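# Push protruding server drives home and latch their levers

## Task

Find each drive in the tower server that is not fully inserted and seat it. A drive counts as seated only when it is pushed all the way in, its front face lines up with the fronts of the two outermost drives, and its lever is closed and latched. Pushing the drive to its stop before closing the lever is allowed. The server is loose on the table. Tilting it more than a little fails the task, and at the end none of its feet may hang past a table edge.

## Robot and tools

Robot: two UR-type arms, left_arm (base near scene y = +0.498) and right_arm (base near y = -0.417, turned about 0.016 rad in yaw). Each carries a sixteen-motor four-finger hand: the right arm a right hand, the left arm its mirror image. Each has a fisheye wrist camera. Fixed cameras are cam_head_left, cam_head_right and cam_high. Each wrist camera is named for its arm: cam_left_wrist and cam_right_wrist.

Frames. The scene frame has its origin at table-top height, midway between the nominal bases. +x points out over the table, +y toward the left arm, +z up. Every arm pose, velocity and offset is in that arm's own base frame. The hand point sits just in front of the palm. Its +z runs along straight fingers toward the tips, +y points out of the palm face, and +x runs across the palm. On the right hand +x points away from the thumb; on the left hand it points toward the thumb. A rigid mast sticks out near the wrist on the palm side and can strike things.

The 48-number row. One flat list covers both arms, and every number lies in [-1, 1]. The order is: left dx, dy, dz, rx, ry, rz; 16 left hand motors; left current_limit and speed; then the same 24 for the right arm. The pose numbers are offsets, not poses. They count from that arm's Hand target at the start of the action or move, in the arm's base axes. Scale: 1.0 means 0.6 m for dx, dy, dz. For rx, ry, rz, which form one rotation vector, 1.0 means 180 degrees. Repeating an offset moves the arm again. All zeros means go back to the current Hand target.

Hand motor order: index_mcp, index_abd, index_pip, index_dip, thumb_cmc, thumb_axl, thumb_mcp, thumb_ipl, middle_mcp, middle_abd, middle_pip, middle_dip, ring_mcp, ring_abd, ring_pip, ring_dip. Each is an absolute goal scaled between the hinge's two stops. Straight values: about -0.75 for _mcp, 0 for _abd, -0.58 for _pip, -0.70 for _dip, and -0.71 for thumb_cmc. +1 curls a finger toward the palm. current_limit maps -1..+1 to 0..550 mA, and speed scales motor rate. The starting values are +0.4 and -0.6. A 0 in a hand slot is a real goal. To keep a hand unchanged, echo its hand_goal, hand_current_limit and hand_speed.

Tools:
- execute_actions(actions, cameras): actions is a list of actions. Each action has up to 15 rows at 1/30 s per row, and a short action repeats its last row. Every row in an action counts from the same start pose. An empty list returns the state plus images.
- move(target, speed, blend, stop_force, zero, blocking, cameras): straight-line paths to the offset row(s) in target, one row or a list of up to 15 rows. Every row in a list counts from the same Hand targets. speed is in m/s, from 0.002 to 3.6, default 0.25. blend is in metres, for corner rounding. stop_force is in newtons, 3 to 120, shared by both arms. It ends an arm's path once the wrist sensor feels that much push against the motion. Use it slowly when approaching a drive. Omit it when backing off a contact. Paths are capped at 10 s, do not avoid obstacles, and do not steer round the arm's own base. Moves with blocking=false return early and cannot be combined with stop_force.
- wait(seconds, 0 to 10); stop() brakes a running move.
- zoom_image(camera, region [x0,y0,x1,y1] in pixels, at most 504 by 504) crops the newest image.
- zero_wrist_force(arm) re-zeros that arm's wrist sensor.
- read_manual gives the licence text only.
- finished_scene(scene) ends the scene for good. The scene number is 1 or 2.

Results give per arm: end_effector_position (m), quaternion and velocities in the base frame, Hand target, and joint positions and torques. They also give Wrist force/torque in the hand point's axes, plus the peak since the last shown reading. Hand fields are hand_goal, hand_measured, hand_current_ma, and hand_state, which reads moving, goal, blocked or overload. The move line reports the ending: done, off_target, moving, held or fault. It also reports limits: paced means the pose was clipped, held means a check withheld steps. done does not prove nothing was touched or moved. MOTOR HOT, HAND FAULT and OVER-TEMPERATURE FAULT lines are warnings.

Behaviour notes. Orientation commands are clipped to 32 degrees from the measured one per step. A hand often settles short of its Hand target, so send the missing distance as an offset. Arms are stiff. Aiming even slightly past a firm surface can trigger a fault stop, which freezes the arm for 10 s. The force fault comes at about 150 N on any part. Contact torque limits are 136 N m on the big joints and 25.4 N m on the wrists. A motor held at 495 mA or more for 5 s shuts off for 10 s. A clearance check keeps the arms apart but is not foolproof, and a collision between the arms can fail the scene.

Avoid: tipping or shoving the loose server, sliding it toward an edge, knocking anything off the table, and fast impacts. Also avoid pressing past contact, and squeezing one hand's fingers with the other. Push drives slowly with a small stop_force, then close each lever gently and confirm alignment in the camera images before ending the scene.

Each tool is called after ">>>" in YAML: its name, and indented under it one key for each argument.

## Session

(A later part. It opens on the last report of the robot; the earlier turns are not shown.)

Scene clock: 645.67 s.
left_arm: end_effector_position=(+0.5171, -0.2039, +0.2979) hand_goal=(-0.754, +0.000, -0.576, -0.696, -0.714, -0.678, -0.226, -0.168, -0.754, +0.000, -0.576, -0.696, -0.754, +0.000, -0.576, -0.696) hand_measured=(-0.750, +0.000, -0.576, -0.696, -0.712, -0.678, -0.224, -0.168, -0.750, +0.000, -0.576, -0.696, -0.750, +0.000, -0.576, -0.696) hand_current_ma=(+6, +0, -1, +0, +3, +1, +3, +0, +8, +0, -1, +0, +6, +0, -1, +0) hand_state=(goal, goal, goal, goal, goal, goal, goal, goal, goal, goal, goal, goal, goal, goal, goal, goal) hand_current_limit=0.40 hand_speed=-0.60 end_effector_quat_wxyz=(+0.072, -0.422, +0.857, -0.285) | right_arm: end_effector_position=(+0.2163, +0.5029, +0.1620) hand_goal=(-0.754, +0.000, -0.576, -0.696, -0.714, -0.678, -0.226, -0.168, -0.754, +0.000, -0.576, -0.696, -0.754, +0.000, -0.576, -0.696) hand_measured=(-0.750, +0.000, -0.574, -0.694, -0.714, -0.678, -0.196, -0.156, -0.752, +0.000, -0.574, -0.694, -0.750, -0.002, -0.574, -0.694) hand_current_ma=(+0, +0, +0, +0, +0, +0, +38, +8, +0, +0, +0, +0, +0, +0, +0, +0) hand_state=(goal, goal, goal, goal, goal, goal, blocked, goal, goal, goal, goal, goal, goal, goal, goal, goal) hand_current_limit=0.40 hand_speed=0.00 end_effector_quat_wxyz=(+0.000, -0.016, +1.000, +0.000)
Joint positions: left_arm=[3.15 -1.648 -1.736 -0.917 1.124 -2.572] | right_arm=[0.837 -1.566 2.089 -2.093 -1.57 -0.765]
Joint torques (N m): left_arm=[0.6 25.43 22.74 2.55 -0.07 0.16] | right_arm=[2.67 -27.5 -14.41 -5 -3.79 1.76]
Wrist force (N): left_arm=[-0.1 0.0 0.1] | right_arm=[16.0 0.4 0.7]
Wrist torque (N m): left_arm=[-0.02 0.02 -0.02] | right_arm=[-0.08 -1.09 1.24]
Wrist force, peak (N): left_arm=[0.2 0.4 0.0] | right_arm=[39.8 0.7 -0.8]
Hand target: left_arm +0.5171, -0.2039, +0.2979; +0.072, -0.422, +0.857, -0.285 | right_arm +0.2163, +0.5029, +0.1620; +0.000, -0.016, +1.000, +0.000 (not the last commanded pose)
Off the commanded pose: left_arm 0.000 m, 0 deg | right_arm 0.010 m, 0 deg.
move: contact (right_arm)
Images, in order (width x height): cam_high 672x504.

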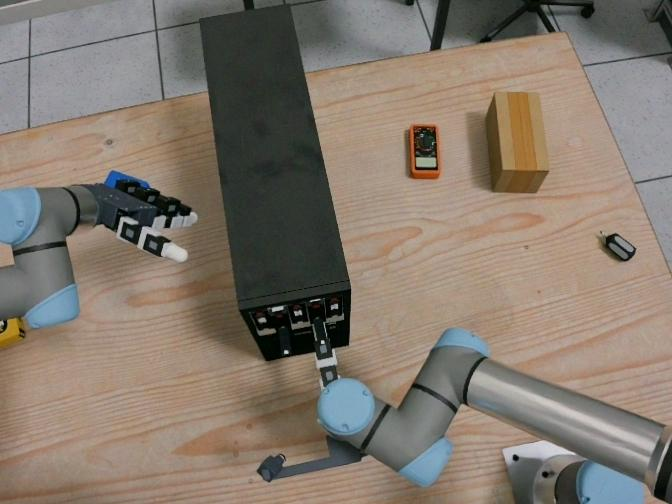

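>>> move:
  target:
    - [0,0,0,0,0,0,-0.754,0,-0.576,-0.696,-0.714,-0.678,-0.226,-0.168,-0.754,0,-0.576,-0.696,-0.754,0,-0.576,-0.696,0.4,-0.6,-0.15,-0.005,0,0,0,0,-0.754,0,-0.576,-0.696,-0.714,-0.678,-0.226,-0.168,-0.754,0,-0.576,-0.696,-0.754,0,-0.576,-0.696,0.4,0.0]
    - [0,0,0,0,0,0,-0.754,0,-0.576,-0.696,-0.714,-0.678,-0.226,-0.168,-0.754,0,-0.576,-0.696,-0.754,0,-0.576,-0.696,0.4,-0.6,-0.15,-0.005,0.09,0,0,0,-0.754,0,-0.576,-0.696,-0.714,-0.678,-0.226,-0.168,-0.754,0,-0.576,-0.696,-0.754,0,-0.576,-0.696,0.4,0.0]
  speed: 0.1
  cameras: ["cam_high","cam_right_wrist"]

>>> zoom_image:
  camera: "cam_high"
  region: [235, 290, 355, 370]

>>> zoom_image:
  camera: "cam_right_wrist"
  region: [460, 340, 672, 504]

>>> move:
  target:
    - [0,0,0,0,0,0,-0.754,0,-0.576,-0.696,-0.714,-0.678,-0.226,-0.168,-0.754,0,-0.576,-0.696,-0.754,0,-0.576,-0.696,0.4,-0.6,0.165,0.005,0,0,0,0,-0.754,0,-0.576,-0.696,-0.714,-0.678,-0.226,-0.168,-0.754,0,-0.576,-0.696,-0.754,0,-0.576,-0.696,0.4,0.0]
  speed: 0.02
  stop_force: 35
  cameras: ["cam_high"]

>>> zoom_image:
  camera: "cam_high"
  region: [235, 290, 355, 370]

Scene clock: 666.50 s.
left_arm: end_effector_position=(+0.5171, -0.2039, +0.2979) hand_goal=(-0.754, +0.000, -0.576, -0.696, -0.714, -0.678, -0.226, -0.168, -0.754, +0.000, -0.576, -0.696, -0.754, +0.000, -0.576, -0.696) hand_measured=(-0.750, +0.000, -0.576, -0.696, -0.712, -0.678, -0.224, -0.168, -0.750, +0.000, -0.576, -0.696, -0.750, +0.000, -0.576, -0.696) hand_current_ma=(+6, +0, -1, +0, +3, +1, +3, +0, +8, +0, -1, +0, +6, +0, -1, +0) hand_state=(goal, goal, goal, goal, goal, goal, goal, goal, goal, goal, goal, goal, goal, goal, goal, goal) hand_current_limit=0.40 hand_speed=-0.60 end_effector_quat_wxyz=(+0.072, -0.422, +0.857, -0.285) | right_arm: end_effector_position=(+0.1263, +0.4999, +0.2159) hand_goal=(-0.754, +0.000, -0.576, -0.696, -0.714, -0.678, -0.226, -0.168, -0.754, +0.000, -0.576, -0.696, -0.754, +0.000, -0.576, -0.696) hand_measured=(-0.752, +0.000, -0.574, -0.694, -0.714, -0.678, -0.214, -0.164, -0.752, +0.000, -0.574, -0.694, -0.750, -0.002, -0.574, -0.694) hand_current_ma=(+0, +0, +0, +0, +0, +0, +6, +1, +0, +0, +0, +0, +0, +0, +0, +0) hand_state=(goal, goal, goal, goal, goal, goal, goal, goal, goal, goal, goal, goal, goal, goal, goal, goal) hand_current_limit=0.40 hand_speed=0.00 end_effector_quat_wxyz=(+0.000, -0.016, +1.000, +0.000)
Joint positions: left_arm=[3.15 -1.648 -1.736 -0.917 1.124 -2.572] | right_arm=[1.002 -1.714 2.072 -1.929 -1.57 -0.601]
Joint torques (N m): left_arm=[1.07 27.06 23.47 3 0.06 0.13] | right_arm=[-3.12 -22.94 -28.15 -0.27 -2.34 -1.23]
Wrist force (N): left_arm=[-0.1 0.2 0.0] | right_arm=[0.0 0.7 -0.8]
Wrist torque (N m): left_arm=[0.03 0.02 -0.01] | right_arm=[0.11 0.15 0.06]
Wrist force, peak (N): left_arm=[0.2 0.2 -0.4] | right_arm=[16.6 0.7 0.3]
Hand target: left_arm +0.5171, -0.2039, +0.2979; +0.072, -0.422, +0.857, -0.285 | right_arm +0.1263, +0.4999, +0.2160; +0.000, -0.016, +1.000, +0.000
Off the commanded pose: left_arm 0.000 m, 0 deg | right_arm 0.000 m, 0 deg.
move: done
camera_calibration:
cam_right_wrist: T_world_to_cam=[[0.79389, 0.607804, 0.0176604, -0.372578], [0.393826, -0.536095, 0.746661, 0.00806145], [0.463292, -0.585812, -0.66497, 0.501353], [0, 0, 0, 1]] pos_world=[0.0603385, 0.524475, 0.333945]
Images, in order (width x height): cam_high 672x504, cam_right_wrist 672x504.

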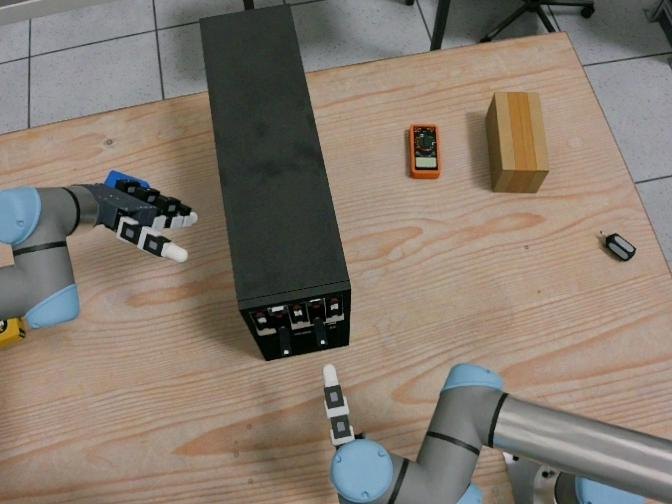

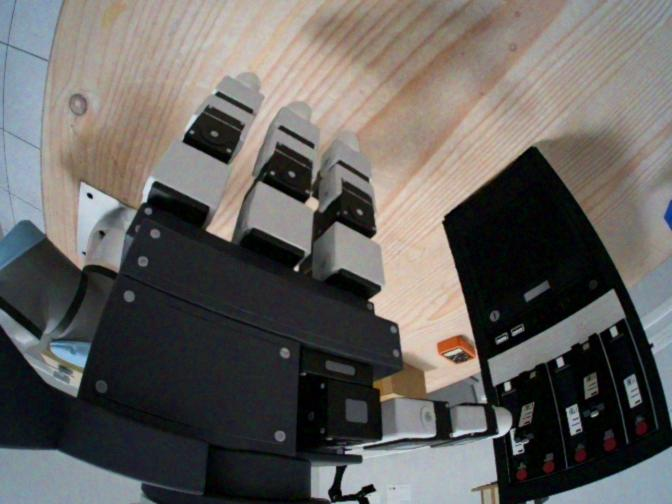

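Scaled by 4.200 from the camera's 672x504 image, which has a finer 960x720 frame.

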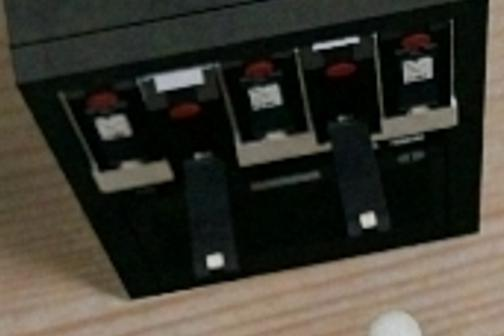

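Scaled by 2.377 from the camera's 672x504 image, which has a finer 960x720 frame.

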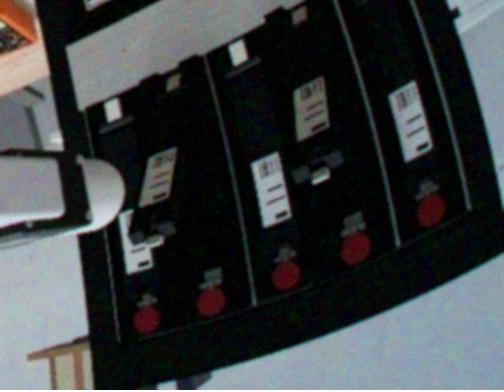

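Scene clock: 672.13 s.
left_arm: end_effector_position=(+0.5171, -0.2039, +0.2979) hand_goal=(-0.754, +0.000, -0.576, -0.696, -0.714, -0.678, -0.226, -0.168, -0.754, +0.000, -0.576, -0.696, -0.754, +0.000, -0.576, -0.696) hand_measured=(-0.750, +0.000, -0.576, -0.696, -0.712, -0.678, -0.224, -0.168, -0.750, +0.000, -0.576, -0.696, -0.750, +0.000, -0.576, -0.696) hand_current_ma=(+6, +0, -1, +0, +3, +1, +3, +0, +8, +0, -1, +0, +6, +0, -1, +0) hand_state=(goal, goal, goal, goal, goal, goal, goal, goal, goal, goal, goal, goal, goal, goal, goal, goal) hand_current_limit=0.40 hand_speed=-0.60 end_effector_quat_wxyz=(+0.072, -0.422, +0.857, -0.285) | right_arm: end_effector_position=(+0.2165, +0.5027, +0.2160) hand_goal=(-0.754, +0.000, -0.576, -0.696, -0.714, -0.678, -0.226, -0.168, -0.754, +0.000, -0.576, -0.696, -0.754, +0.000, -0.576, -0.696) hand_measured=(-0.752, +0.000, -0.574, -0.694, -0.718, -0.678, -0.244, -0.178, -0.752, +0.000, -0.574, -0.694, -0.750, -0.002, -0.574, -0.694) hand_current_ma=(+0, +0, +0, +0, -1, +0, -15, -5, +0, +0, +0, +0, +0, +0, +0, +0) hand_state=(goal, goal, goal, goal, goal, goal, goal, goal, goal, goal, goal, goal, goal, goal, goal, goal) hand_current_limit=0.40 hand_speed=0.00 end_effector_quat_wxyz=(+0.000, -0.016, +1.000, +0.000)
Joint positions: left_arm=[3.15 -1.648 -1.736 -0.917 1.124 -2.572] | right_arm=[0.837 -1.628 1.996 -1.938 -1.57 -0.766]
Joint torques (N m): left_arm=[0.4 25.83 22.43 2.72 0.37 -0.04] | right_arm=[-5.28 -24.26 -19.38 -4.6 -6.02 2.03]
Wrist force (N): left_arm=[0.0 0.2 0.0] | right_arm=[36.6 0.7 -0.8]
Wrist torque (N m): left_arm=[0.03 0.00 -0.01] | right_arm=[0.11 -3.37 2.77]
Wrist force, peak (N): left_arm=[0.0 0.5 -0.1] | right_arm=[54.4 0.9 -0.7]
Hand target: left_arm +0.5171, -0.2039, +0.2979; +0.072, -0.422, +0.857, -0.285 | right_arm +0.2165, +0.5027, +0.2160; +0.000, -0.016, +1.000, +0.000 (not the last commanded pose)
Off the commanded pose: left_arm 0.000 m, 0 deg | right_arm 0.009 m, 0 deg.
move: contact (right_arm)
Images, in order (width x height): cam_high 672x504.

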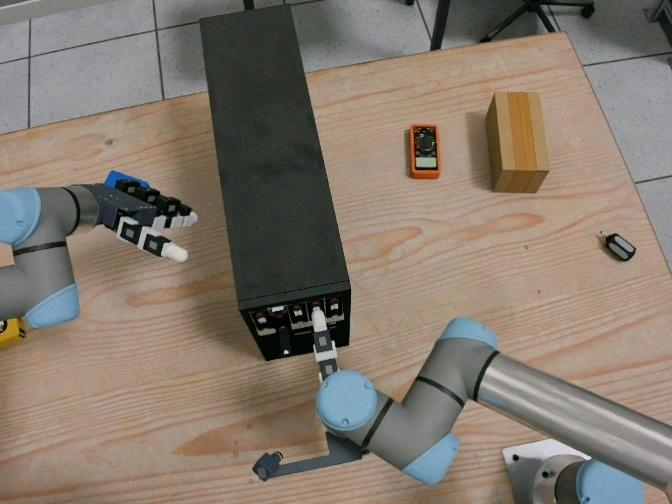

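Scaled by 4.200 from the camera's 672x504 image, which has a finer 960x720 frame.

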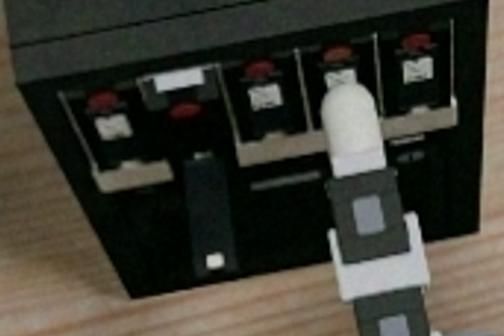

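>>> move:
  target:
    - [0,0,0,0,0,0,-0.754,0,-0.576,-0.696,-0.714,-0.678,-0.226,-0.168,-0.754,0,-0.576,-0.696,-0.754,0,-0.576,-0.696,0.4,-0.6,-0.15,-0.005,0,0,0,0,-0.754,0,-0.576,-0.696,-0.714,-0.678,-0.226,-0.168,-0.754,0,-0.576,-0.696,-0.754,0,-0.576,-0.696,0.4,0.0]
    - [0,0,0,0,0,0,-0.754,0,-0.576,-0.696,-0.714,-0.678,-0.226,-0.168,-0.754,0,-0.576,-0.696,-0.754,0,-0.576,-0.696,0.4,-0.6,-0.15,0.0955,-0.09,0,0,0,-0.754,0,-0.576,-0.696,-0.714,-0.678,-0.226,-0.168,-0.754,0,-0.576,-0.696,-0.754,0,-0.576,-0.696,0.4,0.0]
  speed: 0.12
  blend: 0.01
  cameras: ["cam_high","cam_right_wrist"]

>>> zoom_image:
  camera: "cam_high"
  region: [235, 290, 355, 370]

>>> zoom_image:
  camera: "cam_right_wrist"
  region: [460, 340, 672, 504]

>>> move:
  target:
    - [0,0,0,0,0,0,-0.754,0,-0.576,-0.696,-0.714,-0.678,-0.226,-0.168,-0.754,0,-0.576,-0.696,-0.754,0,-0.576,-0.696,0.4,-0.6,0.165,0.005,0,0,0,0,-0.754,0,-0.576,-0.696,-0.714,-0.678,-0.226,-0.168,-0.754,0,-0.576,-0.696,-0.754,0,-0.576,-0.696,0.4,0.0]
  speed: 0.025
  stop_force: 15
  cameras: ["cam_high"]

>>> zoom_image:
  camera: "cam_high"
  region: [235, 290, 355, 370]

Scene clock: 698.13 s.
left_arm: end_effector_position=(+0.5171, -0.2039, +0.2979) hand_goal=(-0.754, +0.000, -0.576, -0.696, -0.714, -0.678, -0.226, -0.168, -0.754, +0.000, -0.576, -0.696, -0.754, +0.000, -0.576, -0.696) hand_measured=(-0.750, +0.000, -0.576, -0.696, -0.712, -0.678, -0.224, -0.168, -0.750, +0.000, -0.576, -0.696, -0.750, +0.000, -0.576, -0.696) hand_current_ma=(+6, +0, -1, +0, +3, +1, +3, +0, +8, +0, -1, +0, +6, +0, -1, +0) hand_state=(goal, goal, goal, goal, goal, goal, goal, goal, goal, goal, goal, goal, goal, goal, goal, goal) hand_current_limit=0.40 hand_speed=-0.60 end_effector_quat_wxyz=(+0.072, -0.422, +0.857, -0.285) | right_arm: end_effector_position=(+0.1265, +0.5599, +0.1620) hand_goal=(-0.754, +0.000, -0.576, -0.696, -0.714, -0.678, -0.226, -0.168, -0.754, +0.000, -0.576, -0.696, -0.754, +0.000, -0.576, -0.696) hand_measured=(-0.752, +0.000, -0.574, -0.694, -0.716, -0.678, -0.224, -0.168, -0.752, +0.000, -0.574, -0.694, -0.750, -0.002, -0.574, -0.694) hand_current_ma=(+0, +0, +0, +0, +0, +0, +0, +0, +0, +0, +0, +0, +0, +0, +0, +0) hand_state=(goal, goal, goal, goal, goal, goal, goal, goal, goal, goal, goal, goal, goal, goal, goal, goal) hand_current_limit=0.40 hand_speed=0.00 end_effector_quat_wxyz=(+0.000, -0.016, +1.000, +0.000)
Joint positions: left_arm=[3.15 -1.648 -1.736 -0.917 1.124 -2.572] | right_arm=[1.072 -1.506 2.026 -2.09 -1.57 -0.532]
Joint torques (N m): left_arm=[1.51 24.27 22.88 2.71 0.34 0.12] | right_arm=[10.57 -15.25 -26.23 -5.87 -2.29 1.72]
Wrist force (N): left_arm=[0.0 0.2 -0.3] | right_arm=[0.2 0.7 -0.6]
Wrist torque (N m): left_arm=[0.05 -0.01 -0.01] | right_arm=[0.09 0.12 0.08]
Wrist force, peak (N): left_arm=[-0.1 0.3 -0.2] | right_arm=[36.9 0.7 -0.6]
Hand target: left_arm +0.5171, -0.2039, +0.2979; +0.072, -0.422, +0.857, -0.285 | right_arm +0.1265, +0.5600, +0.1620; +0.000, -0.016, +1.000, +0.000
Off the commanded pose: left_arm 0.000 m, 0 deg | right_arm 0.000 m, 0 deg.
move: done
camera_calibration:
cam_right_wrist: T_world_to_cam=[[0.793835, 0.60788, 0.0175565, -0.408284], [0.393903, -0.535966, 0.746714, 0.0802055], [0.463322, -0.585852, -0.664914, 0.500468], [0, 0, 0, 1]] pos_world=[0.0606385, 0.584375, 0.280045]
Images, in order (width x height): cam_high 672x504, cam_right_wrist 672x504.

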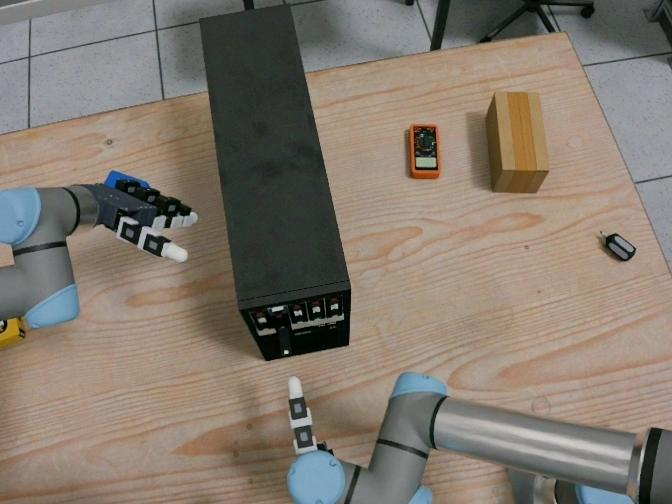

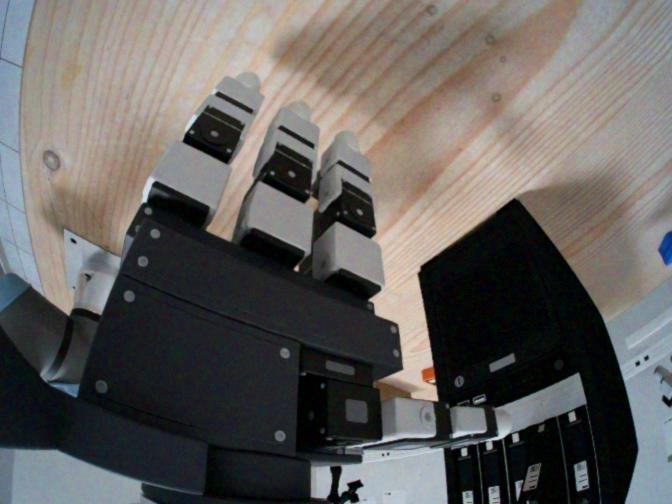

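Scaled by 4.200 from the camera's 672x504 image, which has a finer 960x720 frame.

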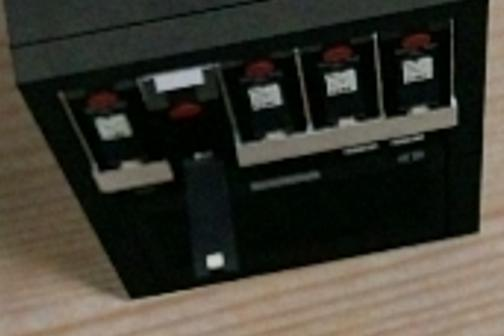

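Scaled by 2.377 from the camera's 672x504 image, which has a finer 960x720 frame.

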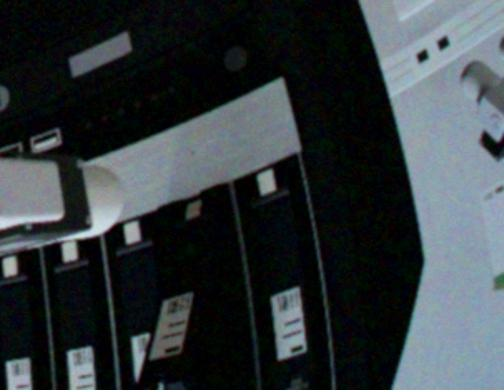

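Scene clock: 702.83 s.
left_arm: end_effector_position=(+0.5171, -0.2039, +0.2979) hand_goal=(-0.754, +0.000, -0.576, -0.696, -0.714, -0.678, -0.226, -0.168, -0.754, +0.000, -0.576, -0.696, -0.754, +0.000, -0.576, -0.696) hand_measured=(-0.750, +0.000, -0.576, -0.696, -0.712, -0.678, -0.224, -0.168, -0.750, +0.000, -0.576, -0.696, -0.750, +0.000, -0.576, -0.696) hand_current_ma=(+6, +0, -1, +0, +3, +1, +3, +0, +8, +0, -1, +0, +6, +0, -1, +0) hand_state=(goal, goal, goal, goal, goal, goal, goal, goal, goal, goal, goal, goal, goal, goal, goal, goal) hand_current_limit=0.40 hand_speed=-0.60 end_effector_quat_wxyz=(+0.072, -0.422, +0.857, -0.285) | right_arm: end_effector_position=(+0.2147, +0.5626, +0.1619) hand_goal=(-0.754, +0.000, -0.576, -0.696, -0.714, -0.678, -0.226, -0.168, -0.754, +0.000, -0.576, -0.696, -0.754, +0.000, -0.576, -0.696) hand_measured=(-0.752, +0.000, -0.574, -0.694, -0.716, -0.678, -0.226, -0.170, -0.752, +0.000, -0.574, -0.694, -0.750, -0.002, -0.574, -0.694) hand_current_ma=(+0, +0, +0, +0, +0, +0, +0, +0, +0, +0, +0, +0, +0, +0, +0, +0) hand_state=(goal, goal, goal, goal, goal, goal, goal, goal, goal, goal, goal, goal, goal, goal, goal, goal) hand_current_limit=0.40 hand_speed=0.00 end_effector_quat_wxyz=(+0.000, -0.016, +1.000, +0.000)
Joint positions: left_arm=[3.15 -1.648 -1.736 -0.917 1.124 -2.572] | right_arm=[0.921 -1.438 1.95 -2.082 -1.57 -0.682]
Joint torques (N m): left_arm=[0.16 25.23 23 2.71 0.15 0.23] | right_arm=[4.81 -33.43 -14.27 -6.4 -2.27 1.81]
Wrist force (N): left_arm=[0.0 0.0 -0.1] | right_arm=[13.1 0.7 -0.9]
Wrist torque (N m): left_arm=[0.01 0.00 -0.01] | right_arm=[0.10 -1.11 1.04]
Wrist force, peak (N): left_arm=[0.0 0.3 -0.2] | right_arm=[33.0 0.5 -1.0]
Hand target: left_arm +0.5171, -0.2039, +0.2979; +0.072, -0.422, +0.857, -0.285 | right_arm +0.2147, +0.5626, +0.1619; +0.000, -0.016, +1.000, +0.000 (not the last commanded pose)
Off the commanded pose: left_arm 0.000 m, 0 deg | right_arm 0.011 m, 0 deg.
move: contact (right_arm)
Images, in order (width x height): cam_high 672x504.

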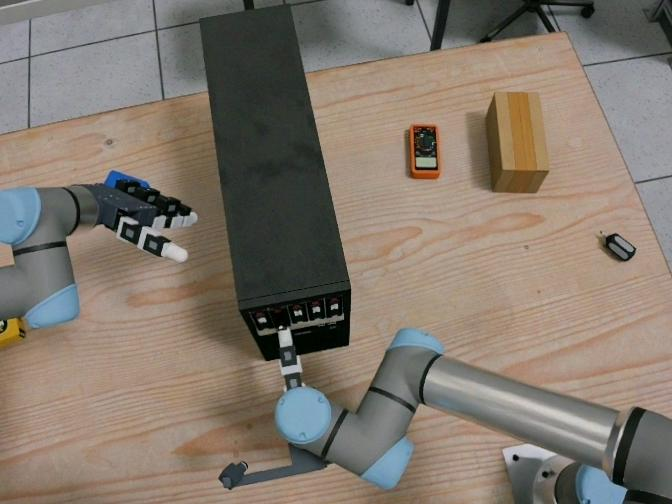

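Scaled by 4.200 from the camera's 672x504 image, which has a finer 960x720 frame.

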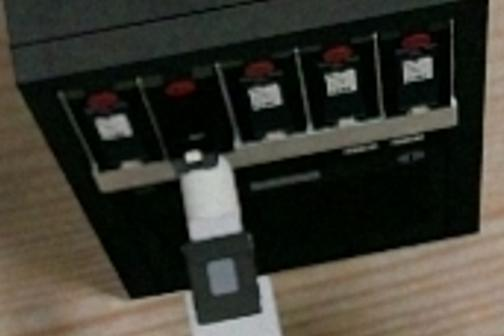

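>>> move:
  target:
    - [0,0,0,0,0,0,-0.754,0,-0.576,-0.696,-0.714,-0.678,-0.226,-0.168,-0.754,0,-0.576,-0.696,-0.754,0,-0.576,-0.696,0.4,-0.6,-0.15,-0.005,0,0,0,0,-0.754,0,-0.576,-0.696,-0.714,-0.678,-0.226,-0.168,-0.754,0,-0.576,-0.696,-0.754,0,-0.576,-0.696,0.4,0.0]
    - [0,0,0,0,0,0,-0.754,0,-0.576,-0.696,-0.714,-0.678,-0.226,-0.168,-0.754,0,-0.576,-0.696,-0.754,0,-0.576,-0.696,0.4,-0.6,-0.15,-0.005,0.09,0,0,0,-0.754,0,-0.576,-0.696,-0.714,-0.678,-0.226,-0.168,-0.754,0,-0.576,-0.696,-0.754,0,-0.576,-0.696,0.4,0.0]
  speed: 0.12
  blend: 0.005
  cameras: ["cam_high","cam_right_wrist"]

>>> zoom_image:
  camera: "cam_high"
  region: [235, 290, 355, 370]

>>> zoom_image:
  camera: "cam_right_wrist"
  region: [460, 340, 672, 504]

>>> move:
  target:
    - [0,0,0,0,0,0,-0.754,0,-0.576,-0.696,-0.714,-0.678,-0.226,-0.168,-0.754,0,-0.576,-0.696,-0.754,0,-0.576,-0.696,0.4,-0.6,0.175,0.005,0,0,0,0,-0.754,0,-0.576,-0.696,-0.714,-0.678,-0.226,-0.168,-0.754,0,-0.576,-0.696,-0.754,0,-0.576,-0.696,0.4,0.0]
  speed: 0.02
  stop_force: 30

>>> move:
  target:
    - [0,0,0,0,0,0,-0.754,0,-0.576,-0.696,-0.714,-0.678,-0.226,-0.168,-0.754,0,-0.576,-0.696,-0.754,0,-0.576,-0.696,0.4,-0.6,-0.15,-0.005,0,0,0,0,-0.754,0,-0.576,-0.696,-0.714,-0.678,-0.226,-0.168,-0.754,0,-0.576,-0.696,-0.754,0,-0.576,-0.696,0.4,0.0]
  speed: 0.12
  cameras: ["all"]

>>> zoom_image:
  camera: "cam_high"
  region: [235, 290, 355, 370]

>>> zoom_image:
  camera: "cam_head_right"
  region: [250, 280, 350, 360]

>>> zoom_image:
  camera: "cam_left_wrist"
  region: [60, 240, 140, 340]

>>> zoom_image:
  camera: "cam_right_wrist"
  region: [460, 340, 672, 504]

Scene clock: 726.17 s.
left_arm: end_effector_position=(+0.5171, -0.2039, +0.2979) hand_goal=(-0.754, +0.000, -0.576, -0.696, -0.714, -0.678, -0.226, -0.168, -0.754, +0.000, -0.576, -0.696, -0.754, +0.000, -0.576, -0.696) hand_measured=(-0.750, +0.000, -0.576, -0.696, -0.712, -0.678, -0.224, -0.168, -0.750, +0.000, -0.576, -0.696, -0.750, +0.000, -0.576, -0.696) hand_current_ma=(+6, +0, -1, +0, +3, +1, +3, +0, +8, +0, -1, +0, +6, +0, -1, +0) hand_state=(goal, goal, goal, goal, goal, goal, goal, goal, goal, goal, goal, goal, goal, goal, goal, goal) hand_current_limit=0.40 hand_speed=-0.60 end_effector_quat_wxyz=(+0.072, -0.422, +0.857, -0.285) | right_arm: end_effector_position=(+0.1247, +0.5596, +0.2159) hand_goal=(-0.754, +0.000, -0.576, -0.696, -0.714, -0.678, -0.226, -0.168, -0.754, +0.000, -0.576, -0.696, -0.754, +0.000, -0.576, -0.696) hand_measured=(-0.752, +0.000, -0.574, -0.694, -0.716, -0.678, -0.222, -0.168, -0.752, +0.000, -0.574, -0.694, -0.752, -0.002, -0.574, -0.694) hand_current_ma=(+0, +0, +0, +0, +0, +0, +1, +0, +0, +0, +0, +0, +0, +0, +0, +0) hand_state=(goal, goal, goal, goal, goal, goal, goal, goal, goal, goal, goal, goal, goal, goal, goal, goal) hand_current_limit=0.40 hand_speed=0.00 end_effector_quat_wxyz=(+0.000, -0.016, +1.000, +0.000)
Joint positions: left_arm=[3.15 -1.648 -1.736 -0.917 1.124 -2.572] | right_arm=[1.075 -1.567 1.938 -1.941 -1.57 -0.528]
Joint torques (N m): left_arm=[0.4 24.49 23.65 2.69 0.25 0.4] | right_arm=[8.86 -30.02 -26.59 -0.17 -2.13 1.58]
Wrist force (N): left_arm=[0.2 0.1 0.0] | right_arm=[0.4 0.7 -1.2]
Wrist torque (N m): left_arm=[0.01 -0.02 0.01] | right_arm=[0.13 0.09 0.11]
Wrist force, peak (N): left_arm=[0.0 0.3 -0.2] | right_arm=[13.3 0.8 -0.6]
Hand target: left_arm +0.5171, -0.2039, +0.2979; +0.072, -0.422, +0.857, -0.285 | right_arm +0.1247, +0.5596, +0.2159; +0.000, -0.016, +1.000, +0.000
Off the commanded pose: left_arm 0.000 m, 0 deg | right_arm 0.000 m, 0 deg.
move: done
camera_calibration:
cam_right_wrist: T_world_to_cam=[[0.793835, 0.60788, 0.0175565, -0.407619], [0.393903, -0.535966, 0.746714, 0.0405059], [0.463322, -0.585852, -0.664914, 0.536965], [0, 0, 0, 1]] pos_world=[0.0588385, 0.584075, 0.333945]
Images, in order (width x height): cam_high 672x504, cam_right_wrist 672x504.

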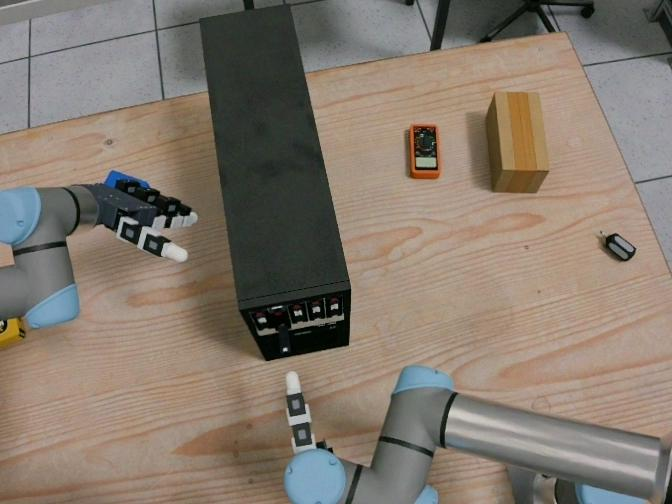

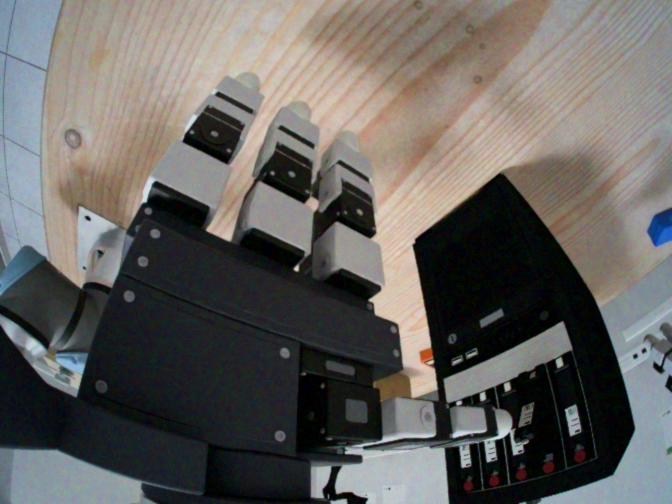

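Scaled by 4.200 from the camera's 672x504 image, which has a finer 960x720 frame.

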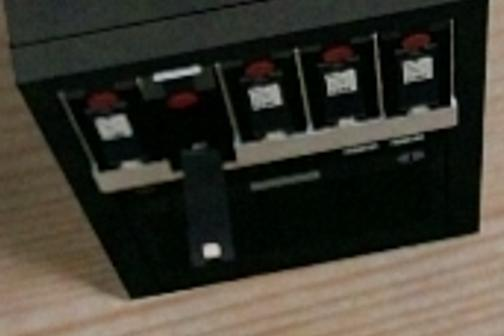

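Scaled by 2.377 from the camera's 672x504 image, which has a finer 960x720 frame.

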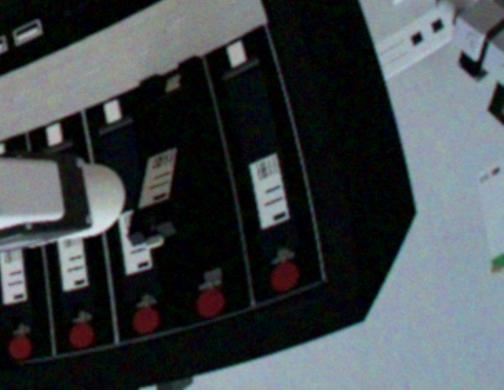

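Scene clock: 731.80 s.
left_arm: end_effector_position=(+0.5171, -0.2039, +0.2979) hand_goal=(-0.754, +0.000, -0.576, -0.696, -0.714, -0.678, -0.226, -0.168, -0.754, +0.000, -0.576, -0.696, -0.754, +0.000, -0.576, -0.696) hand_measured=(-0.750, +0.000, -0.576, -0.696, -0.712, -0.678, -0.224, -0.168, -0.750, +0.000, -0.576, -0.696, -0.750, +0.000, -0.576, -0.696) hand_current_ma=(+6, +0, -1, +0, +3, +1, +3, +0, +8, +0, -1, +0, +6, +0, -1, +0) hand_state=(goal, goal, goal, goal, goal, goal, goal, goal, goal, goal, goal, goal, goal, goal, goal, goal) hand_current_limit=0.40 hand_speed=-0.60 end_effector_quat_wxyz=(+0.072, -0.422, +0.857, -0.285) | right_arm: end_effector_position=(+0.2151, +0.5622, +0.2159) hand_goal=(-0.754, +0.000, -0.576, -0.696, -0.714, -0.678, -0.226, -0.168, -0.754, +0.000, -0.576, -0.696, -0.754, +0.000, -0.576, -0.696) hand_measured=(-0.752, +0.000, -0.574, -0.694, -0.720, -0.678, -0.244, -0.178, -0.752, +0.000, -0.574, -0.694, -0.752, -0.002, -0.574, -0.694) hand_current_ma=(+0, +0, +0, +0, -2, +0, -15, -6, +0, +0, +0, +0, +0, +0, +0, +0) hand_state=(goal, goal, goal, goal, goal, goal, goal, goal, goal, goal, goal, goal, goal, goal, goal, goal) hand_current_limit=0.40 hand_speed=0.00 end_effector_quat_wxyz=(-0.001, -0.016, +1.000, +0.000)
Joint positions: left_arm=[3.15 -1.648 -1.736 -0.917 1.124 -2.572] | right_arm=[0.92 -1.496 1.863 -1.937 -1.57 -0.683]
Joint torques (N m): left_arm=[0.78 24.75 22.22 2.83 0.3 0.23] | right_arm=[-2.76 -30.31 -16.69 -7.73 -5.24 2]
Wrist force (N): left_arm=[0.1 0.0 0.0] | right_arm=[28.8 0.9 -0.9]
Wrist torque (N m): left_arm=[0.00 -0.02 0.01] | right_arm=[0.12 -2.63 2.20]
Wrist force, peak (N): left_arm=[0.2 0.0 -0.4] | right_arm=[45.7 0.6 -0.7]
Hand target: left_arm +0.5171, -0.2039, +0.2979; +0.072, -0.422, +0.857, -0.285 | right_arm +0.2151, +0.5622, +0.2159; -0.001, -0.016, +1.000, +0.000 (not the last commanded pose)
Off the commanded pose: left_arm 0.000 m, 0 deg | right_arm 0.015 m, 0 deg.
move: contact (right_arm)

Scene clock: 733.07 s.
left_arm: end_effector_position=(+0.5171, -0.2039, +0.2979) hand_goal=(-0.754, +0.000, -0.576, -0.696, -0.714, -0.678, -0.226, -0.168, -0.754, +0.000, -0.576, -0.696, -0.754, +0.000, -0.576, -0.696) hand_measured=(-0.750, +0.000, -0.576, -0.696, -0.712, -0.678, -0.224, -0.168, -0.750, +0.000, -0.576, -0.696, -0.750, +0.000, -0.576, -0.696) hand_current_ma=(+6, +0, -1, +0, +3, +1, +3, +0, +8, +0, -1, +0, +6, +0, -1, +0) hand_state=(goal, goal, goal, goal, goal, goal, goal, goal, goal, goal, goal, goal, goal, goal, goal, goal) hand_current_limit=0.40 hand_speed=-0.60 end_effector_quat_wxyz=(+0.072, -0.422, +0.857, -0.285) | right_arm: end_effector_position=(+0.1252, +0.5592, +0.2159) hand_goal=(-0.754, +0.000, -0.576, -0.696, -0.714, -0.678, -0.226, -0.168, -0.754, +0.000, -0.576, -0.696, -0.754, +0.000, -0.576, -0.696) hand_measured=(-0.752, +0.000, -0.574, -0.694, -0.716, -0.678, -0.224, -0.170, -0.752, +0.000, -0.574, -0.694, -0.752, -0.002, -0.574, -0.694) hand_current_ma=(+0, +0, +0, +0, +0, +0, +0, +0, +0, +0, +0, +0, +0, +0, +0, +0) hand_state=(goal, goal, goal, goal, goal, goal, goal, goal, goal, goal, goal, goal, goal, goal, goal, goal) hand_current_limit=0.40 hand_speed=0.00 end_effector_quat_wxyz=(-0.001, -0.016, +1.000, +0.000)
Joint positions: left_arm=[3.15 -1.648 -1.736 -0.917 1.124 -2.572] | right_arm=[1.073 -1.568 1.938 -1.94 -1.57 -0.53]
Joint torques (N m): left_arm=[-0.06 24.87 23.33 2.83 -0.04 0.22] | right_arm=[9.83 -29.74 -13 -5.62 -2.19 1.74]
Wrist force (N): left_arm=[0.0 0.0 -0.1] | right_arm=[0.0 0.7 -0.7]
Wrist torque (N m): left_arm=[0.01 -0.01 0.00] | right_arm=[0.09 0.12 0.07]
Wrist force, peak (N): left_arm=[0.0 0.4 0.0] | right_arm=[28.6 0.9 -0.8]
Hand target: left_arm +0.5171, -0.2039, +0.2979; +0.072, -0.422, +0.857, -0.285 | right_arm +0.1251, +0.5592, +0.2159; -0.001, -0.016, +1.000, +0.000
Off the commanded pose: left_arm 0.000 m, 0 deg | right_arm 0.000 m, 0 deg.
move: done
camera_calibration:
cam_right_wrist: T_world_to_cam=[[0.793753, 0.607994, 0.0173054, -0.40775], [0.394101, -0.535764, 0.746754, 0.039951], [0.463294, -0.585918, -0.664875, 0.536526], [0, 0, 0, 1]] pos_world=[0.0593385, 0.583675, 0.333946]

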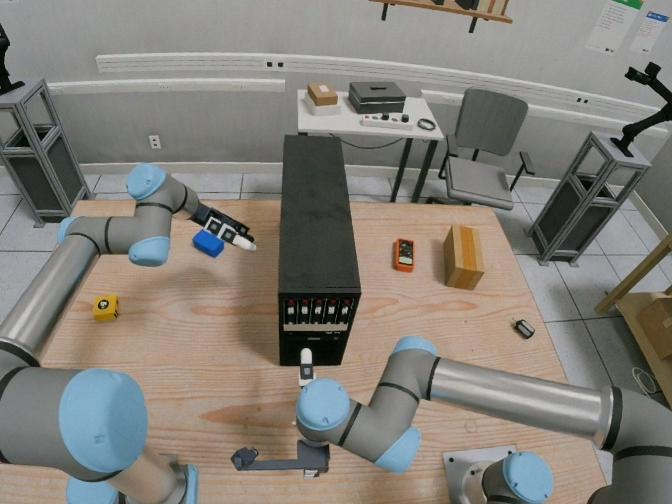

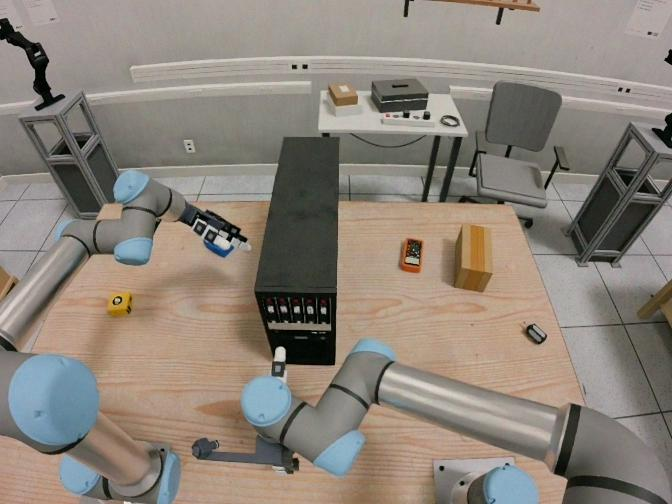

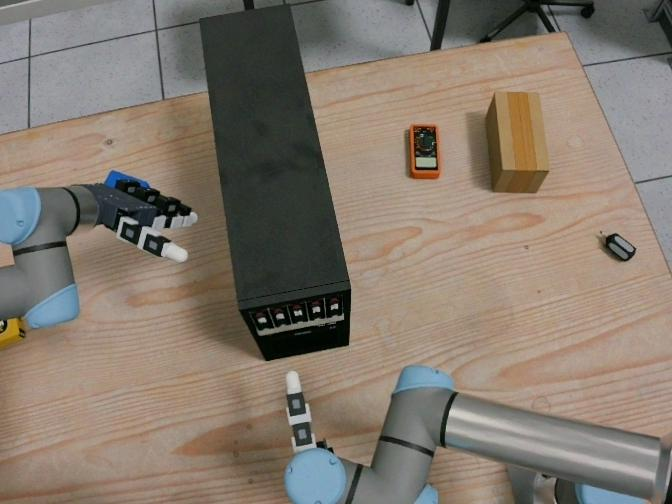

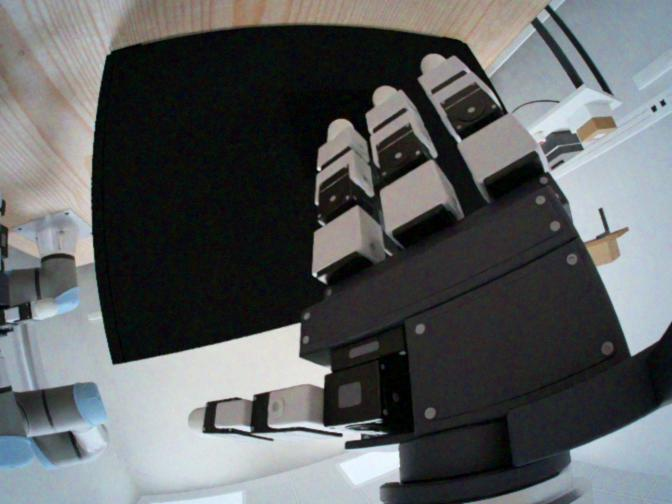

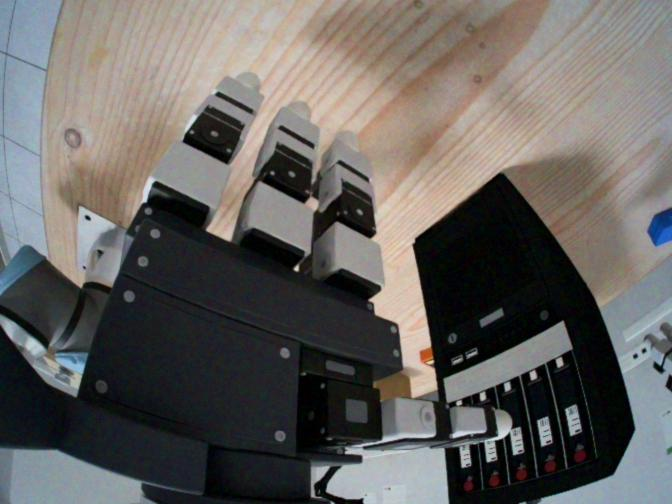

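Scaled by 4.200 from the camera's 672x504 image, which has a finer 960x720 frame.

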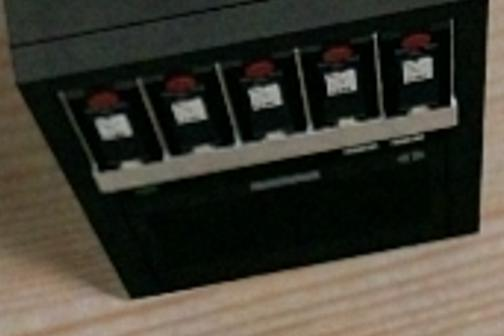

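Scaled by 5.040 from the camera's 672x504 image, which has a finer 960x720 frame.

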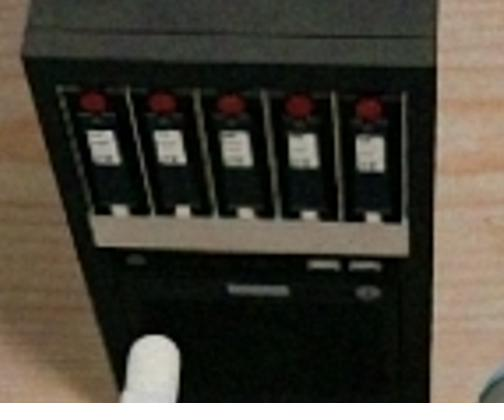

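Scaled by 5.040 from the camera's 672x504 image, which has a finer 960x720 frame.

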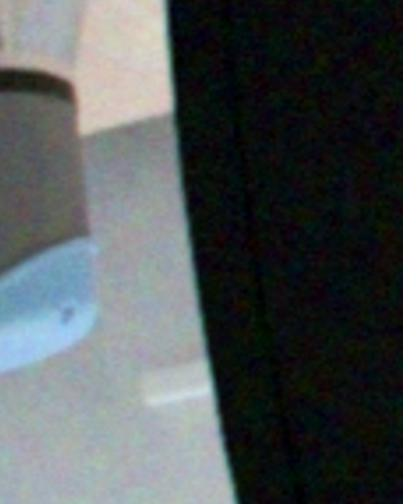

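Scaled by 2.377 from the camera's 672x504 image, which has a finer 960x720 frame.

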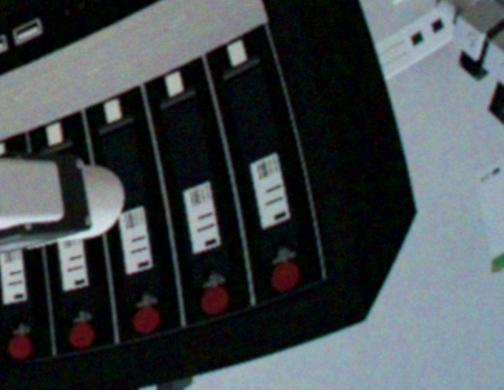

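>>> finished_scene:
  scene: 1

The scene is finished: the task was done.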